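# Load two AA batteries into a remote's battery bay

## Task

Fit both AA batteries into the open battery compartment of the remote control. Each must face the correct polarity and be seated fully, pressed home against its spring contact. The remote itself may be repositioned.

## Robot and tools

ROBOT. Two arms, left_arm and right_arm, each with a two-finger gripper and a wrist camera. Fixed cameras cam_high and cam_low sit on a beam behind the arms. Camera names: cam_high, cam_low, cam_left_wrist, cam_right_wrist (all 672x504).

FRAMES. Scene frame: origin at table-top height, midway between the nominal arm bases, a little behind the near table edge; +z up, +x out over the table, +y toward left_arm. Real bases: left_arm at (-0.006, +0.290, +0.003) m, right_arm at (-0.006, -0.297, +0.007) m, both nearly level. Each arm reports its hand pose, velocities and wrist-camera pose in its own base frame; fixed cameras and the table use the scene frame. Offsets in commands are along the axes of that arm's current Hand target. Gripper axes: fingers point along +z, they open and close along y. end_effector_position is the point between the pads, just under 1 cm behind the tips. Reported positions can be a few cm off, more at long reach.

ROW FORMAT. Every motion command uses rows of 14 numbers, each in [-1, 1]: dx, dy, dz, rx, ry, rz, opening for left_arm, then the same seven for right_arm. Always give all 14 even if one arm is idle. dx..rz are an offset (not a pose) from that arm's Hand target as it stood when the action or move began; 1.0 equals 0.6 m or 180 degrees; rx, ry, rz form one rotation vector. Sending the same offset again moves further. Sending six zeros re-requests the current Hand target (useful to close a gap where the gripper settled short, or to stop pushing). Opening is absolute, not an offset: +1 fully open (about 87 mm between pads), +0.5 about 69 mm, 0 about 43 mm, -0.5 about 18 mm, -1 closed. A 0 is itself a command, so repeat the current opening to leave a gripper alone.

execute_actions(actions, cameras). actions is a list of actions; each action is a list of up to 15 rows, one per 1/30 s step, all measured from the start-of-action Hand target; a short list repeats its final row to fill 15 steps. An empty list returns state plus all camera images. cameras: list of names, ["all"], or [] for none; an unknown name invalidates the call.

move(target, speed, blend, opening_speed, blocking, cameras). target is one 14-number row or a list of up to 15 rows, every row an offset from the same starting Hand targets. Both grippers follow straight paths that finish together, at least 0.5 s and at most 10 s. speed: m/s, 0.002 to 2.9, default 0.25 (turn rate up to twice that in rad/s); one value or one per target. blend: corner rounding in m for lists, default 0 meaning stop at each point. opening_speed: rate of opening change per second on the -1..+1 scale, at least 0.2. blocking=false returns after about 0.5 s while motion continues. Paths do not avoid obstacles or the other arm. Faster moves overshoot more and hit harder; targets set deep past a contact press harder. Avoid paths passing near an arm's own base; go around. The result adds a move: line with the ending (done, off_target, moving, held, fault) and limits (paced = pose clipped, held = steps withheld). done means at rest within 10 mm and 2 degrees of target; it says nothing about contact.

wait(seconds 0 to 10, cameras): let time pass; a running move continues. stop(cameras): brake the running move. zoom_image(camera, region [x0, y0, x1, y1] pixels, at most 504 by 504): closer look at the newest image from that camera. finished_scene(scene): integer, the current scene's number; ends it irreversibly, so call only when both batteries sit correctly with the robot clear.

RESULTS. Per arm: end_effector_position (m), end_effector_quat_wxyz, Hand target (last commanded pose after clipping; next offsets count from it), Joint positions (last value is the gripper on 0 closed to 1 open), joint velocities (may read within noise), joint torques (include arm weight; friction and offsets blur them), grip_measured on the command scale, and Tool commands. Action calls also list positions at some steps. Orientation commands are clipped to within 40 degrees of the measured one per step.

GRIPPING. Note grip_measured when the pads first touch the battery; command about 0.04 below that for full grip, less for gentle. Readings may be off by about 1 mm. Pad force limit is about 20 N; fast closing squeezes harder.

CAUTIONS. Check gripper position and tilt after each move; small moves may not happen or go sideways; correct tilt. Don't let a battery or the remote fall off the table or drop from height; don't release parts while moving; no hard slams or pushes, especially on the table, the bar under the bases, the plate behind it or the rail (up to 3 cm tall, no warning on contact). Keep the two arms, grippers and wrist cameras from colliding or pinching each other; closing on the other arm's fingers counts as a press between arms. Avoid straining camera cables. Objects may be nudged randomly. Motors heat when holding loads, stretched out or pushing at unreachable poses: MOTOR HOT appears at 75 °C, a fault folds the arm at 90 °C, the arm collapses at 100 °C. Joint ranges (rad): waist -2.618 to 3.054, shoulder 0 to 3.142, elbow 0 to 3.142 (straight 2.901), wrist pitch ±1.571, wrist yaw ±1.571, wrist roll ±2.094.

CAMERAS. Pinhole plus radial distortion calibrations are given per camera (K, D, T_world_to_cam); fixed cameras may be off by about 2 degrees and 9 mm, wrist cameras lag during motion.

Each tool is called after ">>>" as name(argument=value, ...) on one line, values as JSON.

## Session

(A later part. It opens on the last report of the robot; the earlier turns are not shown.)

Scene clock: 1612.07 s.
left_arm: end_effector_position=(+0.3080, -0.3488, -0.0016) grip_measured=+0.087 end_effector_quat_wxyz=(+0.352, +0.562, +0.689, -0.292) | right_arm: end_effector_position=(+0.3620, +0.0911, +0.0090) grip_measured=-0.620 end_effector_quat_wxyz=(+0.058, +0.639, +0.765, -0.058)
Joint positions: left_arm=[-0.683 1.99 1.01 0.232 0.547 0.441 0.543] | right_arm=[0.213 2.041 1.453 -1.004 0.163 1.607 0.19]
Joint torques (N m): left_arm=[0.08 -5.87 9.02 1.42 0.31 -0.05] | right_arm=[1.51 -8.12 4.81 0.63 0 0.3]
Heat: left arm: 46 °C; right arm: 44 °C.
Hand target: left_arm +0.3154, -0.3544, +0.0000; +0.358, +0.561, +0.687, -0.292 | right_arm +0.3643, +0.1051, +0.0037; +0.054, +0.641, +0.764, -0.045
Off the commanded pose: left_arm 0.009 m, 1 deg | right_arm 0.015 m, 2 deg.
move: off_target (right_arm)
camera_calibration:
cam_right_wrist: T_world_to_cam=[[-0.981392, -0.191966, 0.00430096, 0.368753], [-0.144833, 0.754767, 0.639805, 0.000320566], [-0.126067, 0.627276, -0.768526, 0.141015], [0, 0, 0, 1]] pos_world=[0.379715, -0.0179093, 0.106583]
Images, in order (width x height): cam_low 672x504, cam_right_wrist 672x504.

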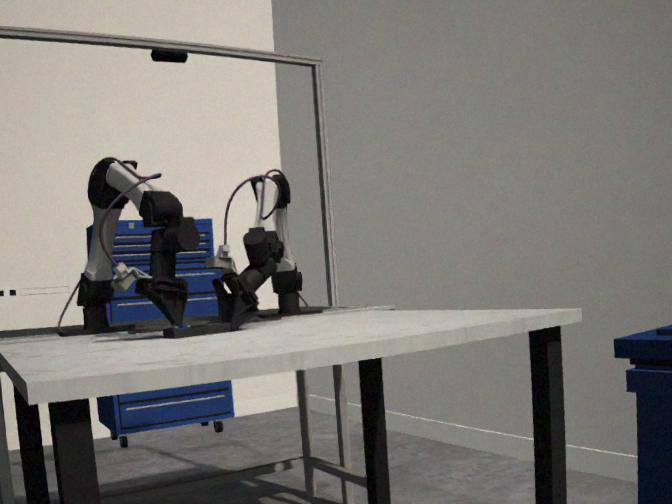

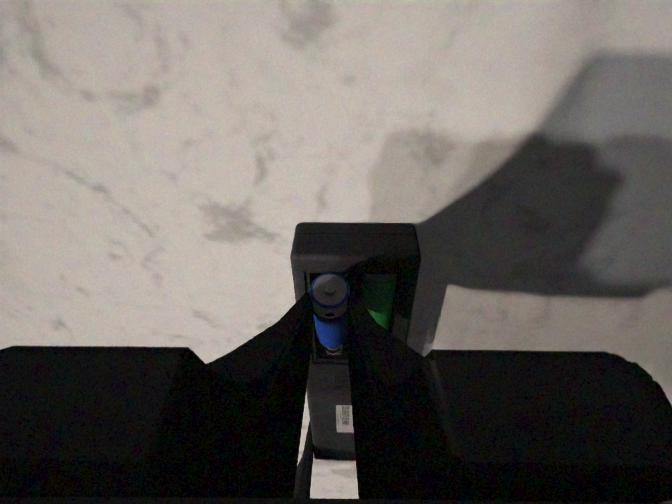

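>>> move(target=[0,0,0,0,0,0,0.0, 0.0179,-0.0005,0.0076,0,0.03,0,-0.72], speed=0.05, cameras=["cam_right_wrist","cam_low"])

>>> zoom_image(camera="cam_right_wrist", region=[200, 200, 450, 400])

>>> zoom_image(camera="cam_low", region=[150, 270, 250, 350])

Scene clock: 1619.67 s.
left_arm: end_effector_position=(+0.3079, -0.3487, -0.0018) grip_measured=+0.087 end_effector_quat_wxyz=(+0.352, +0.562, +0.689, -0.292) | right_arm: end_effector_position=(+0.3609, +0.0935, +0.0061) grip_measured=-0.620 end_effector_quat_wxyz=(+0.047, +0.643, +0.763, -0.048)
Joint positions: left_arm=[-0.683 1.99 1.01 0.232 0.547 0.441 0.543] | right_arm=[0.205 2.041 1.439 -0.987 0.133 1.607 0.19]
Joint torques (N m): left_arm=[0.06 -5.91 9.03 1.43 0.31 -0.05] | right_arm=[0.91 -7.76 4.21 0.76 -0.58 0.11]
Heat: left arm: 46 °C; right arm: 44 °C.
Hand target: left_arm +0.3154, -0.3544, +0.0000; +0.358, +0.561, +0.687, -0.292 | right_arm +0.3622, +0.1149, -0.0024; +0.018, +0.642, +0.766, -0.015
Off the commanded pose: left_arm 0.010 m, 1 deg | right_arm 0.023 m, 5 deg.
move: off_target (right_arm)
camera_calibration:
cam_right_wrist: T_world_to_cam=[[-0.98286, -0.184336, 0.00253049, 0.368073], [-0.136446, 0.73661, 0.662411, -0.00128901], [-0.12397, 0.650712, -0.749136, 0.134048], [0, 0, 0, 1]] pos_world=[0.378207, -0.018428, 0.100343]
Images, in order (width x height): cam_low 672x504, cam_right_wrist 672x504.

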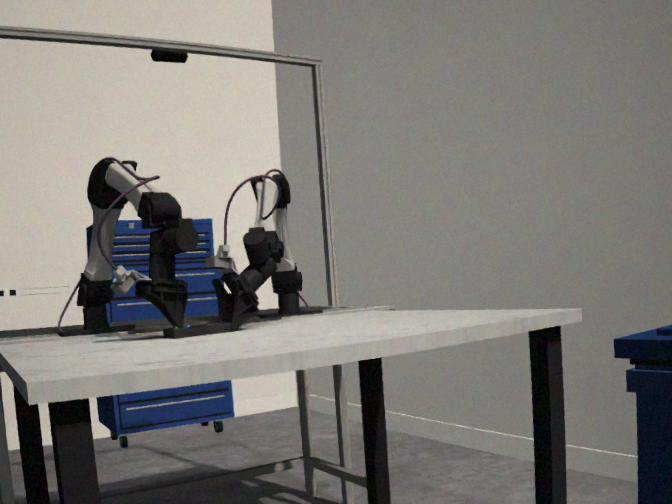

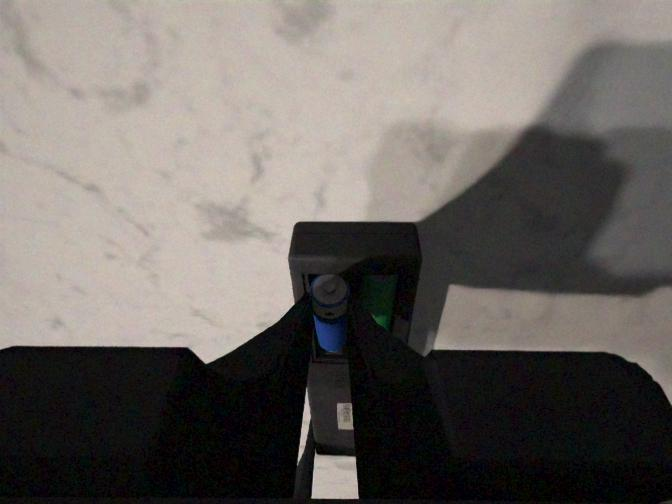

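Scaled by 2.016 from the camera's 672x504 image, which has a finer 960x720 frame.

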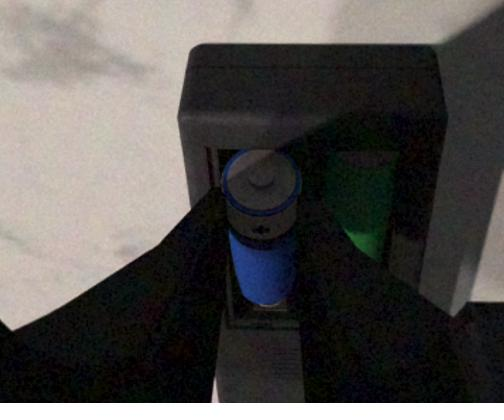

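Scaled by 5.040 from the camera's 672x504 image, which has a finer 960x720 frame.

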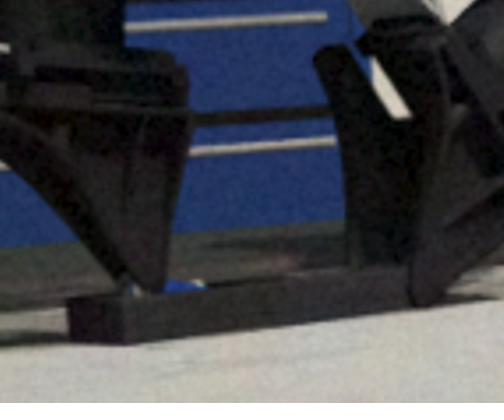

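>>> move(target=[0,0,0,0,0,0,0.0, 0.003,0,0.014,0,0.02,0,-0.72], speed=0.05, cameras=["cam_right_wrist","cam_low"])

>>> zoom_image(camera="cam_right_wrist", region=[200, 200, 450, 400])

>>> zoom_image(camera="cam_low", region=[150, 270, 250, 350])

Scene clock: 1625.30 s.
left_arm: end_effector_position=(+0.3079, -0.3487, -0.0018) grip_measured=+0.087 end_effector_quat_wxyz=(+0.352, +0.562, +0.689, -0.292) | right_arm: end_effector_position=(+0.3603, +0.0936, +0.0033) grip_measured=-0.620 end_effector_quat_wxyz=(+0.022, +0.649, +0.760, -0.028)
Joint positions: left_arm=[-0.683 1.99 1.01 0.232 0.547 0.441 0.543] | right_arm=[0.175 2.041 1.421 -0.965 0.069 1.59 0.19]
Joint torques (N m): left_arm=[0.09 -5.89 9.03 1.43 0.3 -0.05] | right_arm=[1.21 -6.39 3.84 0.91 -0.6 -0.05]
Heat: left arm: 46 °C; right arm: 43 °C.
Hand target: left_arm +0.3154, -0.3544, +0.0000; +0.358, +0.561, +0.687, -0.292 | right_arm +0.3620, +0.1162, -0.0108; -0.006, +0.642, +0.766, +0.006
Off the commanded pose: left_arm 0.010 m, 1 deg | right_arm 0.027 m, 5 deg.
move: off_target (right_arm)
camera_calibration:
cam_right_wrist: T_world_to_cam=[[-0.985405, -0.170222, 0.0012573, 0.367033], [-0.119168, 0.695096, 0.708971, -0.00200944], [-0.121556, 0.698474, -0.705236, 0.126331], [0, 0, 0, 1]] pos_world=[0.376793, -0.024365, 0.0900561]
Images, in order (width x height): cam_low 672x504, cam_right_wrist 672x504.

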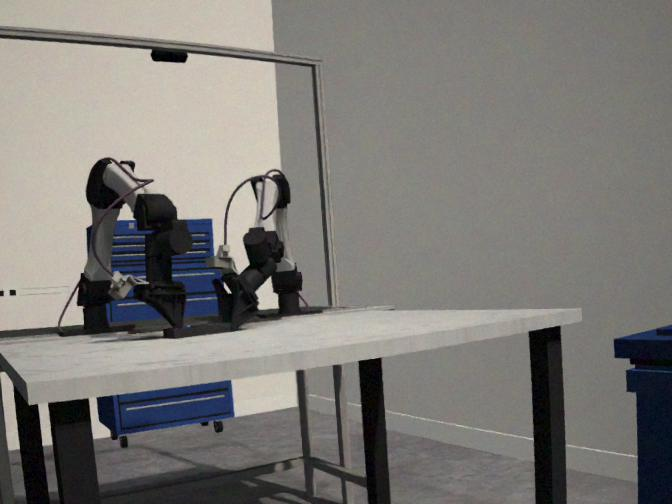

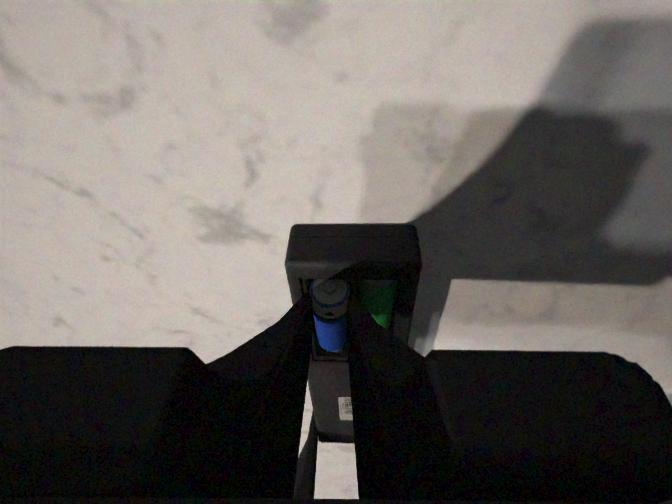

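Scaled by 2.016 from the camera's 672x504 image, which has a finer 960x720 frame.

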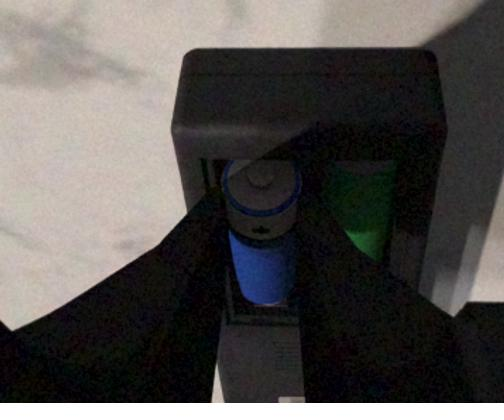

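Scaled by 5.040 from the camera's 672x504 image, which has a finer 960x720 frame.

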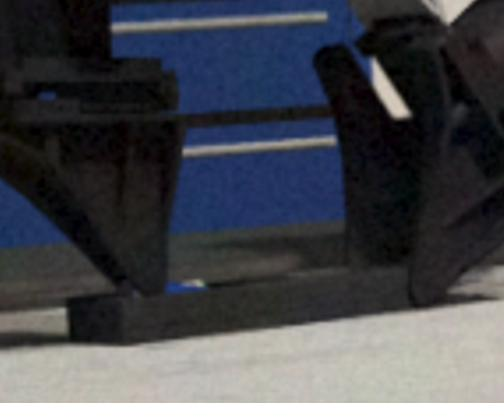

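>>> move(target=[0,0,0,0,0,0,0.0, -0.0205,0,-0.007,0,0,0,-0.72], speed=0.04, cameras=["cam_right_wrist"])

>>> zoom_image(camera="cam_right_wrist", region=[260, 200, 410, 350])

Scene clock: 1631.57 s.
left_arm: end_effector_position=(+0.3079, -0.3487, -0.0018) grip_measured=+0.087 end_effector_quat_wxyz=(+0.352, +0.562, +0.689, -0.292) | right_arm: end_effector_position=(+0.3605, +0.0928, +0.0036) grip_measured=-0.620 end_effector_quat_wxyz=(+0.007, +0.648, +0.762, -0.015)
Joint positions: left_arm=[-0.683 1.99 1.01 0.232 0.547 0.441 0.543] | right_arm=[0.154 2.043 1.419 -0.96 0.03 1.563 0.19]
Joint torques (N m): left_arm=[0.03 -5.93 9.02 1.43 0.31 -0.04] | right_arm=[0.01 -7.06 4.34 0.82 -0.31 -0.13]
Heat: left arm: 46 °C; right arm: 43 °C.
Hand target: left_arm +0.3154, -0.3544, +0.0000; +0.358, +0.561, +0.687, -0.292 | right_arm +0.3641, +0.1041, -0.0068; -0.006, +0.642, +0.766, +0.005
Off the commanded pose: left_arm 0.010 m, 1 deg | right_arm 0.016 m, 3 deg.
move: off_target (right_arm)
camera_calibration:
cam_right_wrist: T_world_to_cam=[[-0.984646, -0.174563, 0.000696862, 0.367264], [-0.117544, 0.665963, 0.736666, 0.000359142], [-0.129058, 0.725273, -0.676256, 0.12735], [0, 0, 0, 1]] pos_world=[0.378103, -0.028492, 0.0856008]
Images, in order (width x height): cam_right_wrist 672x504.

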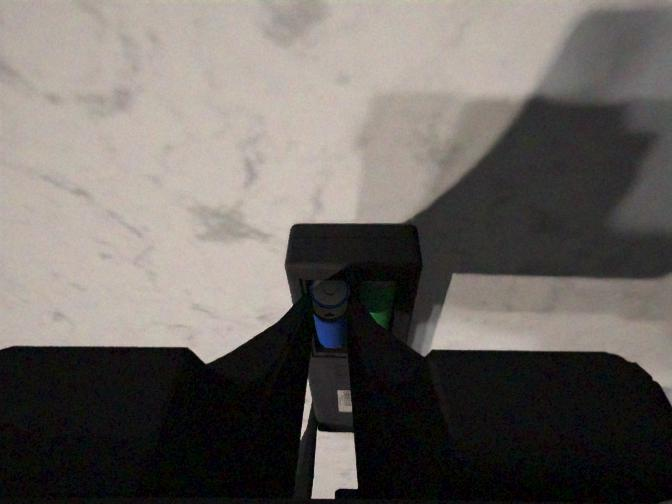

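Scaled by 3.360 from the camera's 672x504 image, which has a finer 960x720 frame.

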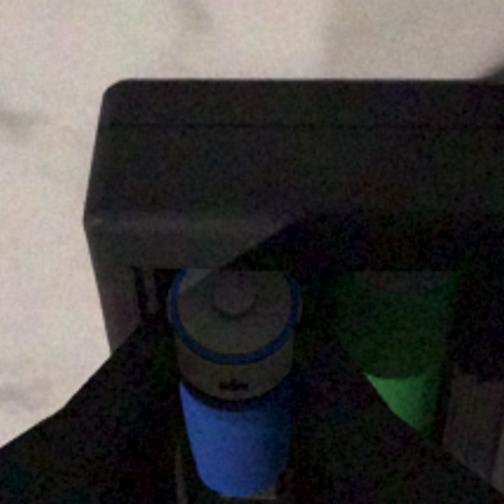

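>>> move(target=[0,0,0,0,0,0,0.0, 0,0,0,0,0,0,-0.5], speed=0.04, opening_speed=0.2, cameras=["cam_right_wrist"])

>>> zoom_image(camera="cam_right_wrist", region=[260, 200, 410, 350])

Scene clock: 1636.03 s.
left_arm: end_effector_position=(+0.3079, -0.3487, -0.0018) grip_measured=+0.087 end_effector_quat_wxyz=(+0.352, +0.562, +0.689, -0.292) | right_arm: end_effector_position=(+0.3591, +0.0932, +0.0035) grip_measured=-0.501 end_effector_quat_wxyz=(+0.004, +0.647, +0.763, -0.015)
Joint positions: left_arm=[-0.683 1.99 1.01 0.232 0.547 0.441 0.543] | right_arm=[0.154 2.044 1.419 -0.964 0.026 1.561 0.25]
Joint torques (N m): left_arm=[0.05 -5.89 9.01 1.42 0.3 -0.05] | right_arm=[0.1 -7.32 4.19 0.85 -0.26 -0.01]
Heat: left arm: 46 °C; right arm: 42 °C.
Hand target: left_arm +0.3154, -0.3544, +0.0000; +0.358, +0.561, +0.687, -0.292 | right_arm +0.3642, +0.1042, -0.0067; -0.006, +0.642, +0.766, +0.006
Off the commanded pose: left_arm 0.010 m, 1 deg | right_arm 0.016 m, 3 deg.
move: off_target (right_arm)
camera_calibration:
cam_right_wrist: T_world_to_cam=[[-0.984167, -0.177155, 0.00555146, 0.366067], [-0.11525, 0.663427, 0.739312, -0.000627239], [-0.134656, 0.726967, -0.67334, 0.128564], [0, 0, 0, 1]] pos_world=[0.37751, -0.0281951, 0.084999]
Images, in order (width x height): cam_right_wrist 672x504.

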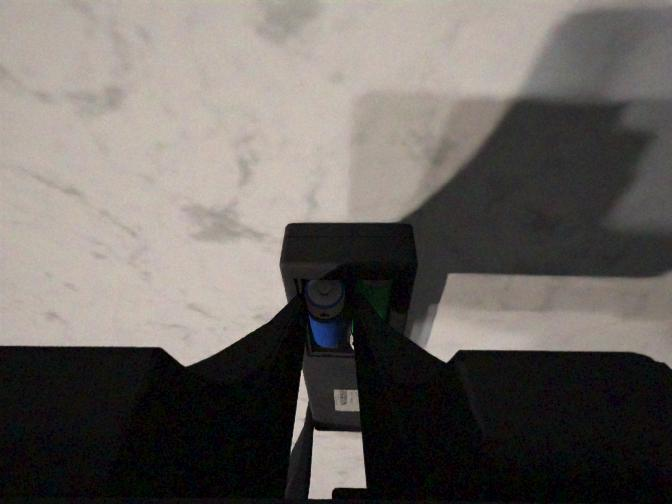

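Scaled by 3.360 from the camera's 672x504 image, which has a finer 960x720 frame.

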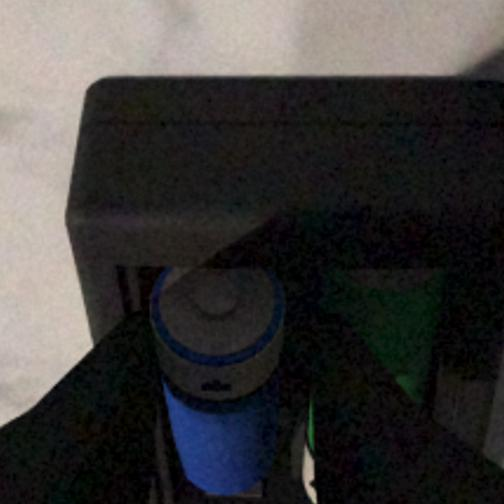

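>>> move(target=[[0,0,0,0,0,0,0.0, -0.006,0.001,-0.03,0,0,0,-0.5],[0,0,0,0,0,0,0.0, -0.0175,0.0017,-0.0978,0,0,0,-0.5]], speed=0.05, blend=[0.005,0], cameras=["cam_right_wrist","cam_low"])

>>> zoom_image(camera="cam_right_wrist", region=[220, 200, 420, 400])

>>> zoom_image(camera="cam_low", region=[150, 270, 250, 350])

Scene clock: 1644.27 s.
left_arm: end_effector_position=(+0.3079, -0.3487, -0.0018) grip_measured=+0.087 end_effector_quat_wxyz=(+0.352, +0.562, +0.689, -0.292) | right_arm: end_effector_position=(+0.3574, +0.0917, +0.0346) grip_measured=-0.500 end_effector_quat_wxyz=(-0.020, +0.645, +0.763, -0.019)
Joint positions: left_arm=[-0.683 1.99 1.01 0.232 0.547 0.441 0.543] | right_arm=[0.136 2.034 1.529 -1.12 -0.004 1.54 0.25]
Joint torques (N m): left_arm=[0.05 -5.94 9.01 1.43 0.3 -0.05] | right_arm=[-0.58 -12.14 7.41 0.27 -0.05 -0.17]
Heat: left arm: 46 °C; right arm: 42 °C.
Hand target: left_arm +0.3154, -0.3544, +0.0000; +0.358, +0.561, +0.687, -0.292 | right_arm +0.3672, +0.0930, +0.0517; -0.006, +0.642, +0.766, +0.006
Off the commanded pose: left_arm 0.010 m, 1 deg | right_arm 0.020 m, 3 deg.
move: off_target (right_arm)
camera_calibration:
cam_right_wrist: T_world_to_cam=[[-0.98279, -0.18004, 0.0413565, 0.362475], [-0.0861126, 0.64457, 0.759681, -0.0322565], [-0.16343, 0.743045, -0.64898, 0.158352], [0, 0, 0, 1]] pos_world=[0.379338, -0.0316109, 0.112281]
Images, in order (width x height): cam_low 672x504, cam_right_wrist 672x504.

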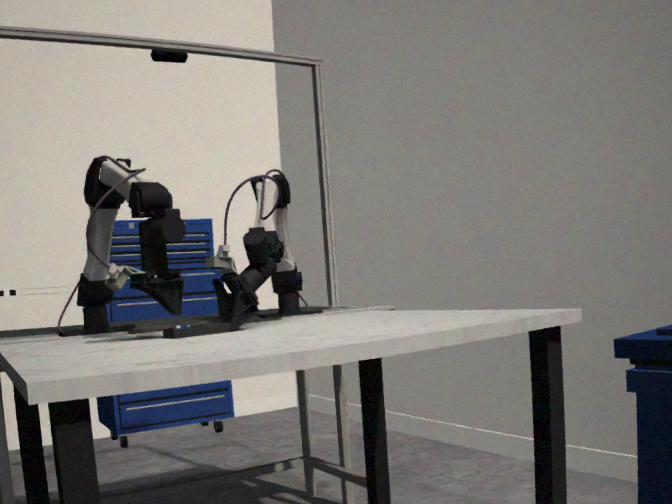

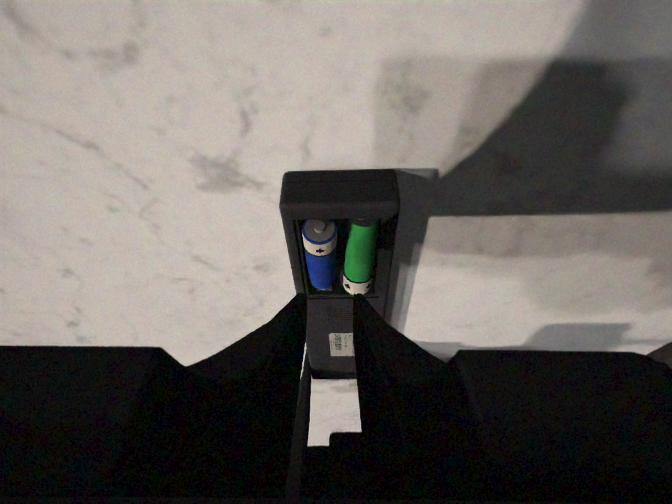

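Scaled by 2.520 from the camera's 672x504 image, which has a finer 960x720 frame.

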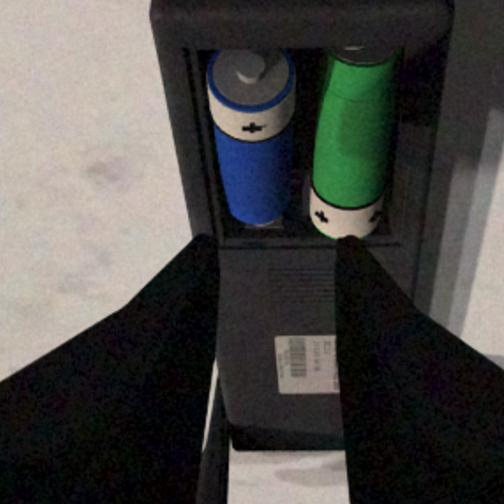

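Scaled by 5.040 from the camera's 672x504 image, which has a finer 960x720 frame.

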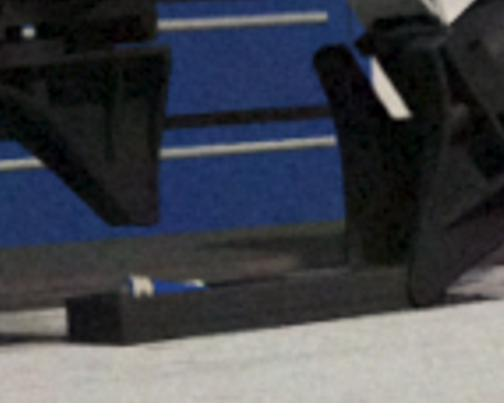

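>>> move(target=[0,0,0,0,0,0,0.0, -0.005,0.0005,0.0112,0,-0.033,0,-1], speed=0.1, cameras=["cam_right_wrist"])

>>> zoom_image(camera="cam_right_wrist", region=[220, 200, 420, 400])

Scene clock: 1652.27 s.
left_arm: end_effector_position=(+0.3079, -0.3487, -0.0018) grip_measured=+0.087 end_effector_quat_wxyz=(+0.352, +0.562, +0.689, -0.292) | right_arm: end_effector_position=(+0.3572, +0.0878, +0.0319) grip_measured=-1.000 end_effector_quat_wxyz=(+0.009, +0.638, +0.769, -0.044)
Joint positions: left_arm=[-0.683 1.99 1.01 0.232 0.547 0.441 0.543] | right_arm=[0.162 2.034 1.529 -1.12 0.071 1.549 0]
Joint torques (N m): left_arm=[0.08 -5.9 9.03 1.43 0.3 -0.04] | right_arm=[0.57 -12.18 6.67 0.32 0.32 0.2]
Heat: left arm: 46 °C; right arm: 43 °C.
Hand target: left_arm +0.3154, -0.3544, +0.0000; +0.358, +0.561, +0.687, -0.292 | right_arm +0.3680, +0.0902, +0.0449; +0.034, +0.642, +0.766, -0.028
Off the commanded pose: left_arm 0.010 m, 1 deg | right_arm 0.017 m, 3 deg.
move: off_target (right_arm)
camera_calibration:
cam_right_wrist: T_world_to_cam=[[-0.979477, -0.196574, 0.0445409, 0.361863], [-0.10777, 0.697508, 0.708427, -0.02292], [-0.170326, 0.689087, -0.704378, 0.168472], [0, 0, 0, 1]] pos_world=[0.380661, -0.0289726, 0.118788]
Images, in order (width x height): cam_right_wrist 672x504.

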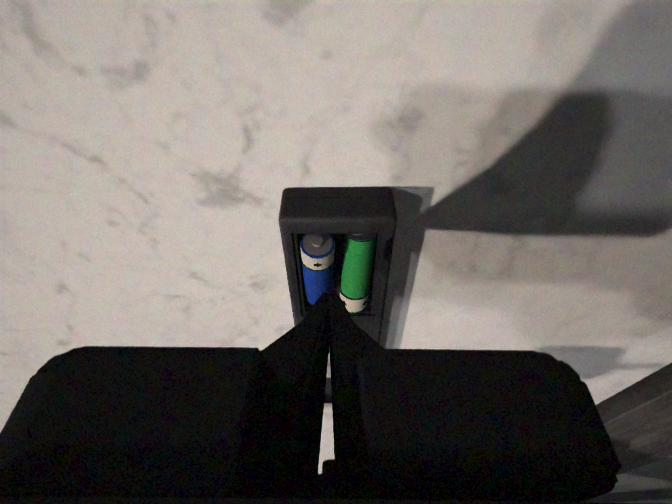

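Scaled by 2.520 from the camera's 672x504 image, which has a finer 960x720 frame.

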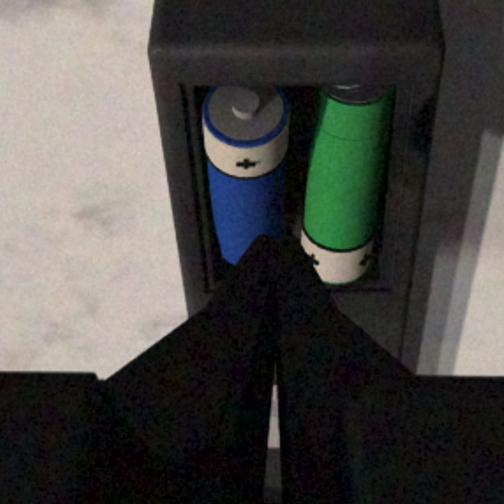

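>>> move(target=[0,0,0,0,0,0,0.0, 0.0172,-0.0008,0.0805,-0.015,0,0,-1], speed=0.05, cameras=["cam_right_wrist","cam_low"])

>>> zoom_image(camera="cam_right_wrist", region=[220, 200, 420, 400])

>>> zoom_image(camera="cam_low", region=[150, 270, 250, 350])

Scene clock: 1667.77 s.
left_arm: end_effector_position=(+0.3079, -0.3487, -0.0018) grip_measured=+0.087 end_effector_quat_wxyz=(+0.352, +0.562, +0.689, -0.292) | right_arm: end_effector_position=(+0.3516, +0.0907, +0.0007) grip_measured=-1.000 end_effector_quat_wxyz=(+0.022, +0.638, +0.769, -0.030)
Joint positions: left_arm=[-0.683 1.99 1.01 0.232 0.547 0.441 0.543] | right_arm=[0.173 2.02 1.378 -0.946 0.072 1.557 0]
Joint torques (N m): left_arm=[0.09 -5.93 9.01 1.42 0.3 -0.04] | right_arm=[0.76 -9.06 3.99 1.1 0.28 0.27]
Heat: left arm: 46 °C; right arm: 43 °C.
Hand target: left_arm +0.3154, -0.3544, +0.0000; +0.358, +0.561, +0.687, -0.292 | right_arm +0.3664, +0.0961, -0.0042; +0.048, +0.641, +0.766, -0.010
Off the commanded pose: left_arm 0.010 m, 1 deg | right_arm 0.017 m, 4 deg.
move: off_target (right_arm)
camera_calibration:
cam_right_wrist: T_world_to_cam=[[-0.979832, -0.199728, 0.00620873, 0.358704], [-0.1368, 0.693121, 0.707721, 0.00720707], [-0.145655, 0.692598, -0.706465, 0.134458], [0, 0, 0, 1]] pos_world=[0.37204, -0.0264778, 0.0876622]
Images, in order (width x height): cam_low 672x504, cam_right_wrist 672x504.

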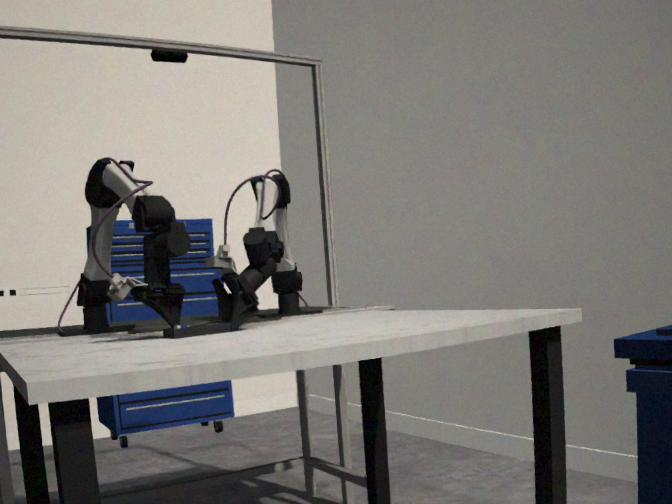

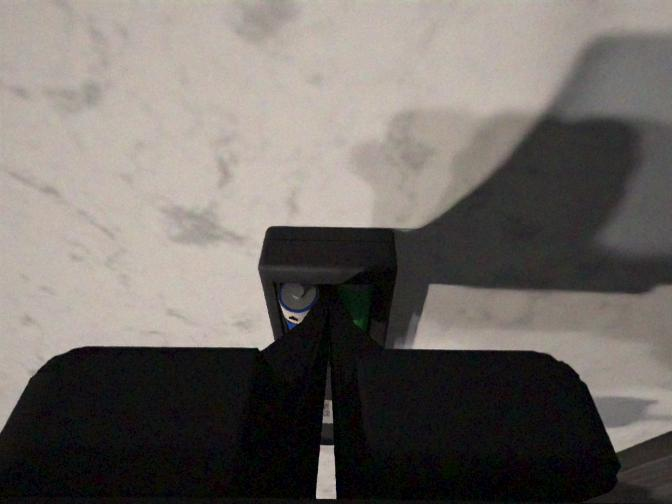

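Scaled by 2.520 from the camera's 672x504 image, which has a finer 960x720 frame.

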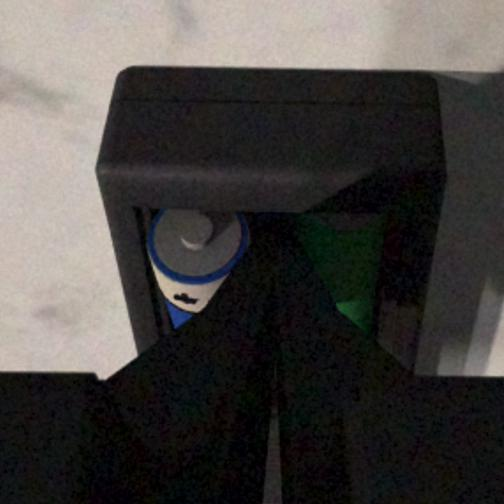

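Scaled by 5.040 from the camera's 672x504 image, which has a finer 960x720 frame.

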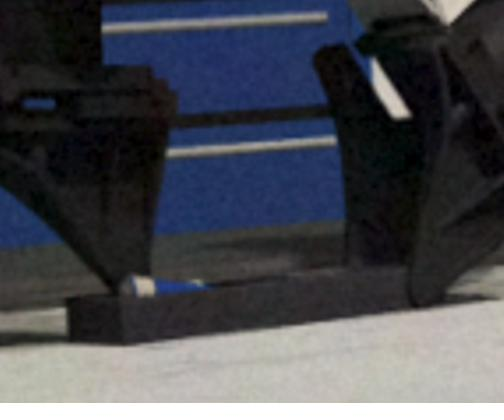

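>>> move(target=[[0,0,0,0,0,0,0.0, 0,0.0,-0.09,0,0,0,-1],[0,0,0,0,0,0,0.0, 0,0.017,-0.05,0,0,0,-1]], speed=0.1)

Scene clock: 1674.30 s.
left_arm: end_effector_position=(+0.3079, -0.3487, -0.0018) grip_measured=+0.087 end_effector_quat_wxyz=(+0.352, +0.562, +0.689, -0.292) | right_arm: end_effector_position=(+0.3626, +0.0982, +0.0217) grip_measured=-1.000 end_effector_quat_wxyz=(+0.032, +0.638, +0.769, -0.021)
Joint positions: left_arm=[-0.683 1.99 1.01 0.232 0.547 0.441 0.543] | right_arm=[0.189 2.012 1.457 -1.008 0.076 1.575 0]
Joint torques (N m): left_arm=[0.08 -5.89 8.99 1.43 0.3 -0.05] | right_arm=[0.03 -9.33 6.86 0.54 0.32 0.1]
Heat: left arm: 46 °C; right arm: 43 °C.
Hand target: left_arm +0.3154, -0.3544, +0.0000; +0.358, +0.561, +0.687, -0.292 | right_arm +0.3746, +0.1002, +0.0262; +0.048, +0.641, +0.766, -0.010
Off the commanded pose: left_arm 0.010 m, 1 deg | right_arm 0.013 m, 2 deg.
move: off_target (right_arm)

>>> move(target=[0,0,0,0,0,0,0.0, -0.0077,-0.0033,0.0322,0,0,0,-1], speed=0.05, cameras=["cam_right_wrist","cam_low"])

>>> zoom_image(camera="cam_right_wrist", region=[220, 200, 420, 400])

>>> zoom_image(camera="cam_low", region=[150, 270, 250, 350])

Scene clock: 1679.47 s.
left_arm: end_effector_position=(+0.3079, -0.3487, -0.0018) grip_measured=+0.087 end_effector_quat_wxyz=(+0.352, +0.562, +0.689, -0.292) | right_arm: end_effector_position=(+0.3703, +0.0976, +0.0098) grip_measured=-1.000 end_effector_quat_wxyz=(+0.040, +0.641, +0.767, -0.010)
Joint positions: left_arm=[-0.683 1.99 1.01 0.232 0.547 0.441 0.543] | right_arm=[0.184 2.028 1.429 -0.936 0.075 1.575 0]
Joint torques (N m): left_arm=[0.08 -5.89 9.03 1.43 0.32 -0.06] | right_arm=[-0.72 -9.13 5.12 0.63 0.27 -0.09]
Heat: left arm: 46 °C; right arm: 44 °C.
Hand target: left_arm +0.3154, -0.3544, +0.0000; +0.358, +0.561, +0.687, -0.292 | right_arm +0.3747, +0.0939, +0.0074; +0.049, +0.641, +0.766, -0.010
Off the commanded pose: left_arm 0.010 m, 1 deg | right_arm 0.006 m, 1 deg.
move: done
camera_calibration:
cam_right_wrist: T_world_to_cam=[[-0.979986, -0.193295, -0.0475782, 0.378286], [-0.170237, 0.689895, 0.703608, 0.0112418], [-0.10318, 0.697626, -0.708994, 0.122764], [0, 0, 0, 1]] pos_world=[0.385296, -0.0202785, 0.0971275]
Images, in order (width x height): cam_low 672x504, cam_right_wrist 672x504.

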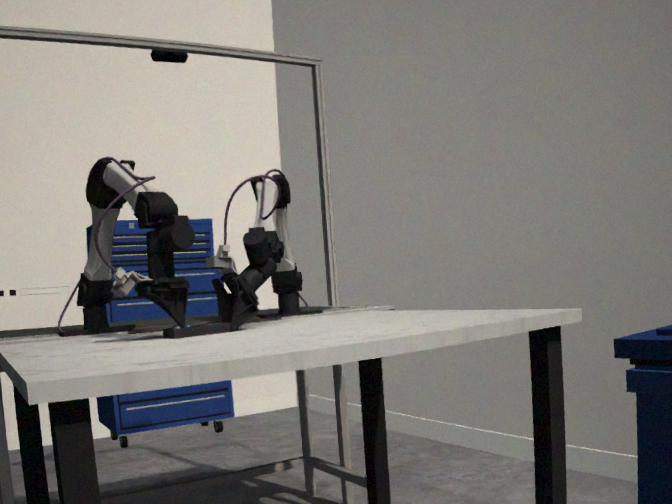

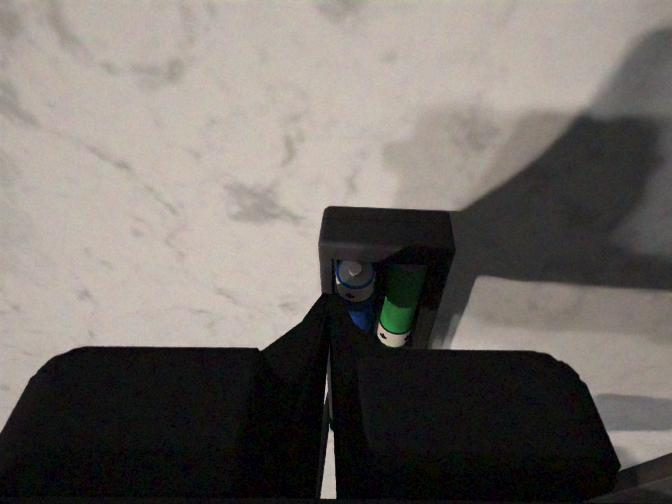

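Scaled by 2.520 from the camera's 672x504 image, which has a finer 960x720 frame.

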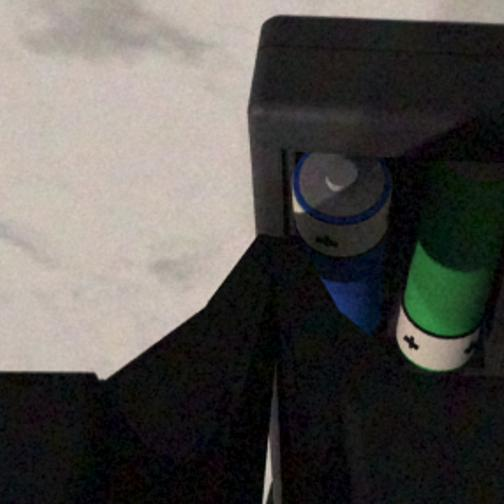

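Scaled by 5.040 from the camera's 672x504 image, which has a finer 960x720 frame.

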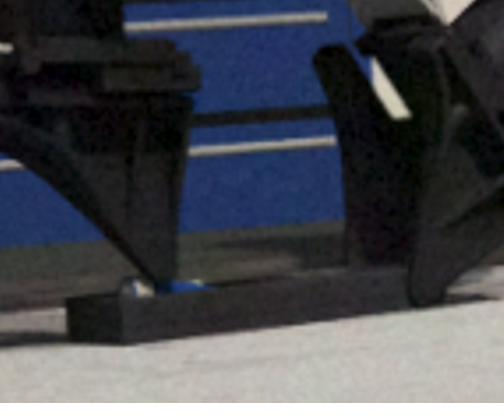

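>>> move(target=[[0,0,0,0,0,0,0.0, -0.0115,-0.018,-0.0495,0,0,0,-1],[0,0,0,0,0,0,0.0, -0.0085,-0.018,0.0,0,0,0,-1]], speed=0.08, cameras=["cam_right_wrist","cam_low"])

>>> zoom_image(camera="cam_right_wrist", region=[220, 200, 420, 400])

>>> zoom_image(camera="cam_low", region=[150, 270, 250, 350])

Scene clock: 1687.20 s.
left_arm: end_effector_position=(+0.3079, -0.3487, -0.0018) grip_measured=+0.087 end_effector_quat_wxyz=(+0.352, +0.562, +0.689, -0.292) | right_arm: end_effector_position=(+0.3553, +0.0906, +0.0106) grip_measured=-1.000 end_effector_quat_wxyz=(+0.034, +0.642, +0.766, -0.018)
Joint positions: left_arm=[-0.683 1.99 1.01 0.232 0.547 0.441 0.543] | right_arm=[0.172 1.988 1.374 -0.941 0.075 1.566 0]
Joint torques (N m): left_arm=[0.03 -5.91 8.99 1.43 0.3 -0.06] | right_arm=[-1.03 -8.53 5.12 0.79 0.25 -0.12]
Heat: left arm: 46 °C; right arm: 44 °C.
Hand target: left_arm +0.3154, -0.3544, +0.0000; +0.358, +0.561, +0.687, -0.292 | right_arm +0.3650, +0.0870, +0.0073; +0.049, +0.641, +0.766, -0.010
Off the commanded pose: left_arm 0.010 m, 1 deg | right_arm 0.011 m, 2 deg.
move: off_target (right_arm)
camera_calibration:
cam_right_wrist: T_world_to_cam=[[-0.981244, -0.190801, -0.0274952, 0.362281], [-0.154437, 0.692713, 0.704484, 0.00702171], [-0.11537, 0.695516, -0.709187, 0.131176], [0, 0, 0, 1]] pos_world=[0.371704, -0.026975, 0.0980424]
Images, in order (width x height): cam_low 672x504, cam_right_wrist 672x504.

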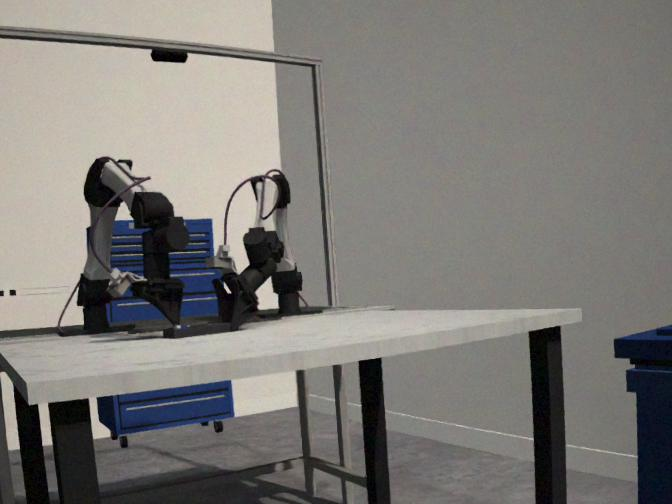

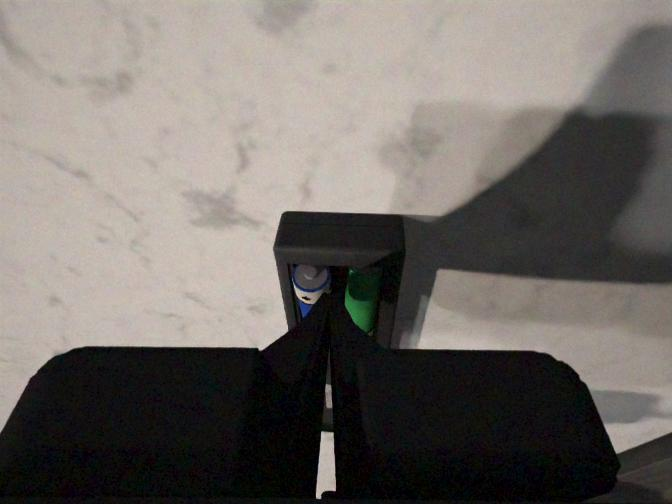

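Scaled by 2.520 from the camera's 672x504 image, which has a finer 960x720 frame.

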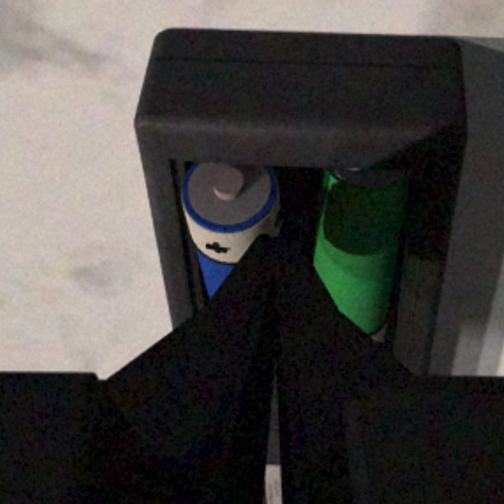

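Scaled by 5.040 from the camera's 672x504 image, which has a finer 960x720 frame.

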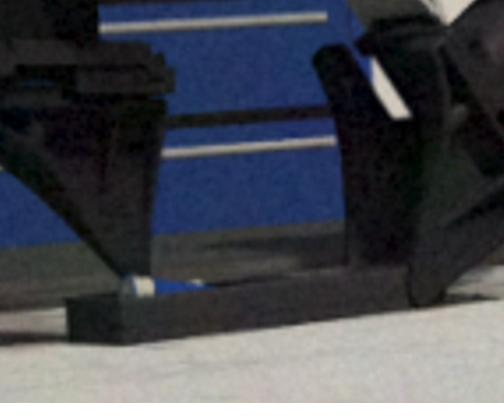

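>>> move(target=[[0,0,0,0,0,0,0.0, -0.002,0.01,-0.02,0,0,0,-1]], speed=0.05, cameras=["cam_right_wrist"])

>>> zoom_image(camera="cam_right_wrist", region=[220, 200, 420, 400])

Scene clock: 1692.73 s.
left_arm: end_effector_position=(+0.3079, -0.3487, -0.0018) grip_measured=+0.087 end_effector_quat_wxyz=(+0.352, +0.562, +0.689, -0.292) | right_arm: end_effector_position=(+0.3617, +0.0907, +0.0159) grip_measured=-1.000 end_effector_quat_wxyz=(+0.038, +0.643, +0.765, -0.013)
Joint positions: left_arm=[-0.683 1.99 1.01 0.232 0.547 0.441 0.543] | right_arm=[0.169 1.991 1.401 -0.951 0.075 1.565 0]
Joint torques (N m): left_arm=[0.08 -5.9 9.02 1.43 0.31 -0.05] | right_arm=[-1.02 -8.47 7.24 0.51 0.29 -0.11]
Heat: left arm: 46 °C; right arm: 44 °C.
Hand target: left_arm +0.3154, -0.3544, +0.0000; +0.358, +0.561, +0.687, -0.292 | right_arm +0.3704, +0.0877, +0.0197; +0.049, +0.641, +0.766, -0.009
Off the commanded pose: left_arm 0.010 m, 1 deg | right_arm 0.010 m, 1 deg.
move: done
camera_calibration:
cam_right_wrist: T_world_to_cam=[[-0.981234, -0.18846, -0.0407634, 0.368729], [-0.162058, 0.691506, 0.703957, 0.0070976], [-0.10448, 0.697353, -0.709071, 0.131437], [0, 0, 0, 1]] pos_world=[0.376693, -0.0270753, 0.103233]
Images, in order (width x height): cam_right_wrist 672x504.

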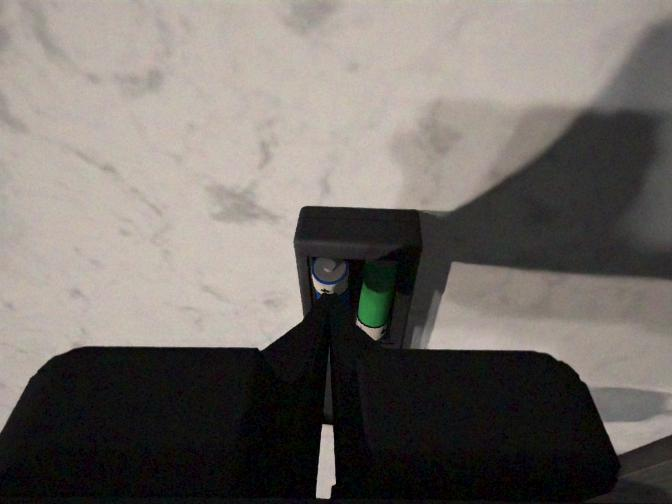

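Scaled by 2.520 from the camera's 672x504 image, which has a finer 960x720 frame.

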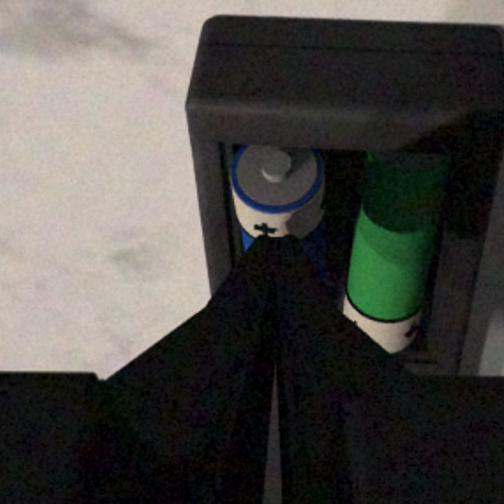

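>>> move(target=[[0,0,0,0,0,0,0.0, -0.0097,0.0037,0.0172,0,0,0,-1]], speed=0.04, cameras=["cam_right_wrist"])

>>> zoom_image(camera="cam_right_wrist", region=[220, 200, 420, 400])

Scene clock: 1697.83 s.
left_arm: end_effector_position=(+0.3079, -0.3487, -0.0018) grip_measured=+0.087 end_effector_quat_wxyz=(+0.352, +0.562, +0.689, -0.292) | right_arm: end_effector_position=(+0.3624, +0.0858, +0.0125) grip_measured=-1.000 end_effector_quat_wxyz=(+0.036, +0.642, +0.766, -0.015)
Joint positions: left_arm=[-0.683 1.99 1.01 0.232 0.547 0.441 0.543] | right_arm=[0.156 2.001 1.401 -0.946 0.074 1.551 0]
Joint torques (N m): left_arm=[0.08 -5.87 9.02 1.42 0.31 -0.05] | right_arm=[-1.03 -7.42 6.58 0.7 0.32 -0.23]
Heat: left arm: 46 °C; right arm: 44 °C.
Hand target: left_arm +0.3154, -0.3544, +0.0000; +0.358, +0.561, +0.687, -0.292 | right_arm +0.3742, +0.0817, +0.0100; +0.049, +0.641, +0.766, -0.010
Off the commanded pose: left_arm 0.010 m, 1 deg | right_arm 0.013 m, 2 deg.
move: off_target (right_arm)
camera_calibration:
cam_right_wrist: T_world_to_cam=[[-0.981253, -0.189633, -0.0343886, 0.368493], [-0.158335, 0.691488, 0.704822, 0.0116275], [-0.109878, 0.697054, -0.70855, 0.134443], [0, 0, 0, 1]] pos_world=[0.378199, -0.0318757, 0.0997361]
Images, in order (width x height): cam_right_wrist 672x504.

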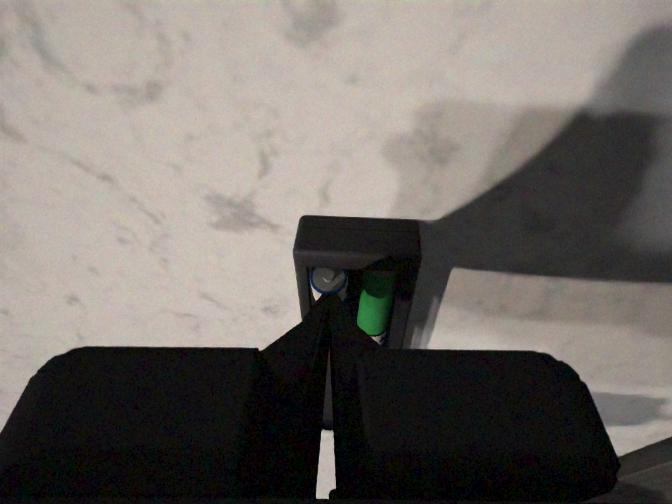

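Scaled by 2.520 from the camera's 672x504 image, which has a finer 960x720 frame.

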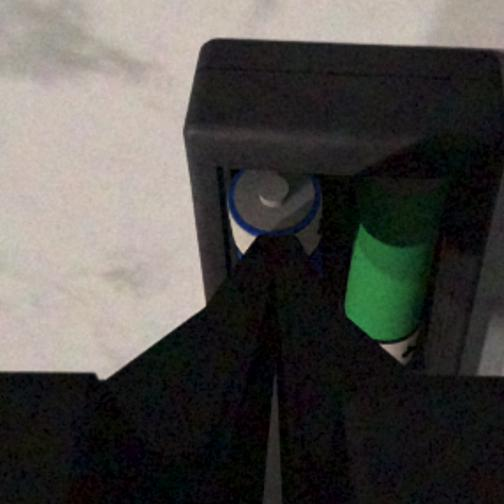

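>>> move(target=[[0,0,0,0,0,0,0.0, 0.0057,0.0032,0.0197,0,0,0,-1]], speed=0.04, cameras=["cam_right_wrist","cam_low"])

>>> zoom_image(camera="cam_right_wrist", region=[220, 200, 420, 400])

>>> zoom_image(camera="cam_low", region=[150, 270, 250, 350])

Scene clock: 1702.20 s.
left_arm: end_effector_position=(+0.3079, -0.3487, -0.0018) grip_measured=+0.087 end_effector_quat_wxyz=(+0.352, +0.562, +0.689, -0.292) | right_arm: end_effector_position=(+0.3627, +0.0872, +0.0116) grip_measured=-1.000 end_effector_quat_wxyz=(+0.033, +0.642, +0.766, -0.013)
Joint positions: left_arm=[-0.683 1.99 1.01 0.232 0.547 0.441 0.543] | right_arm=[0.156 2.004 1.401 -0.943 0.067 1.55 0]
Joint torques (N m): left_arm=[0.08 -5.89 9.03 1.42 0.3 -0.04] | right_arm=[-0.69 -5.68 5.63 0.97 0.34 -0.08]
Heat: left arm: 46 °C; right arm: 44 °C.
Hand target: left_arm +0.3154, -0.3544, +0.0000; +0.358, +0.561, +0.687, -0.292 | right_arm +0.3762, +0.0845, -0.0020; +0.049, +0.641, +0.766, -0.010
Off the commanded pose: left_arm 0.010 m, 1 deg | right_arm 0.019 m, 2 deg.
move: off_target (right_arm)
camera_calibration:
cam_right_wrist: T_world_to_cam=[[-0.981199, -0.189878, -0.0345642, 0.36895], [-0.157831, 0.686365, 0.709924, 0.0115648], [-0.111075, 0.702032, -0.70343, 0.132897], [0, 0, 0, 1]] pos_world=[0.3786, -0.0311805, 0.0980262]
Images, in order (width x height): cam_low 672x504, cam_right_wrist 672x504.

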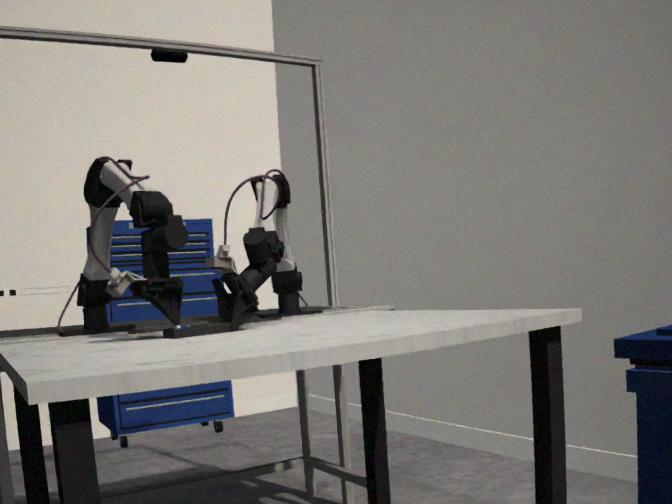

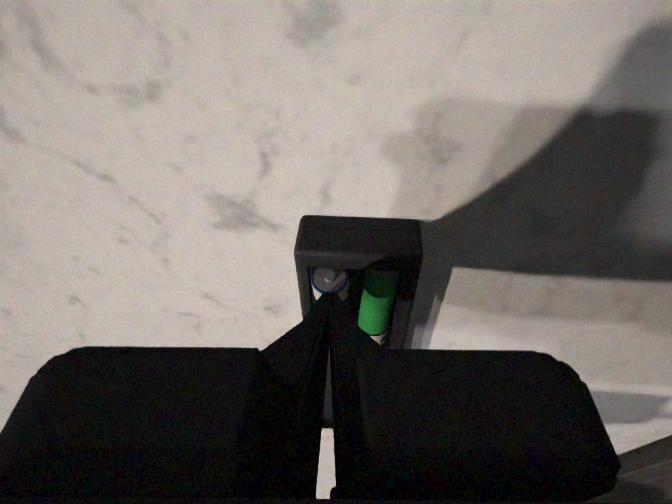

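Scaled by 2.520 from the camera's 672x504 image, which has a finer 960x720 frame.

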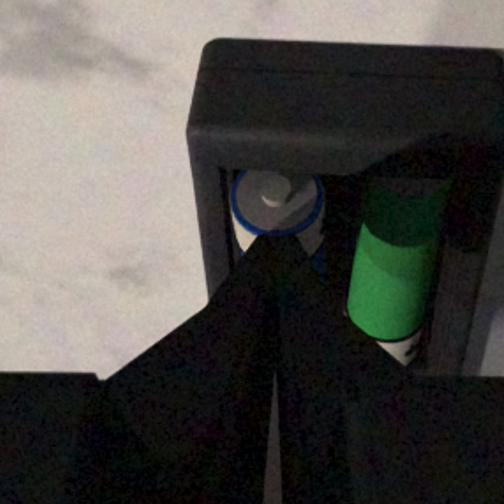

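Scaled by 5.040 from the camera's 672x504 image, which has a finer 960x720 frame.

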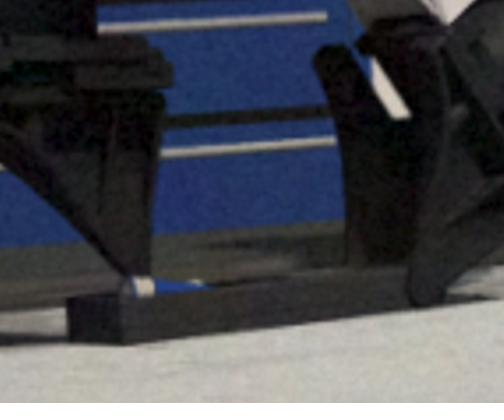

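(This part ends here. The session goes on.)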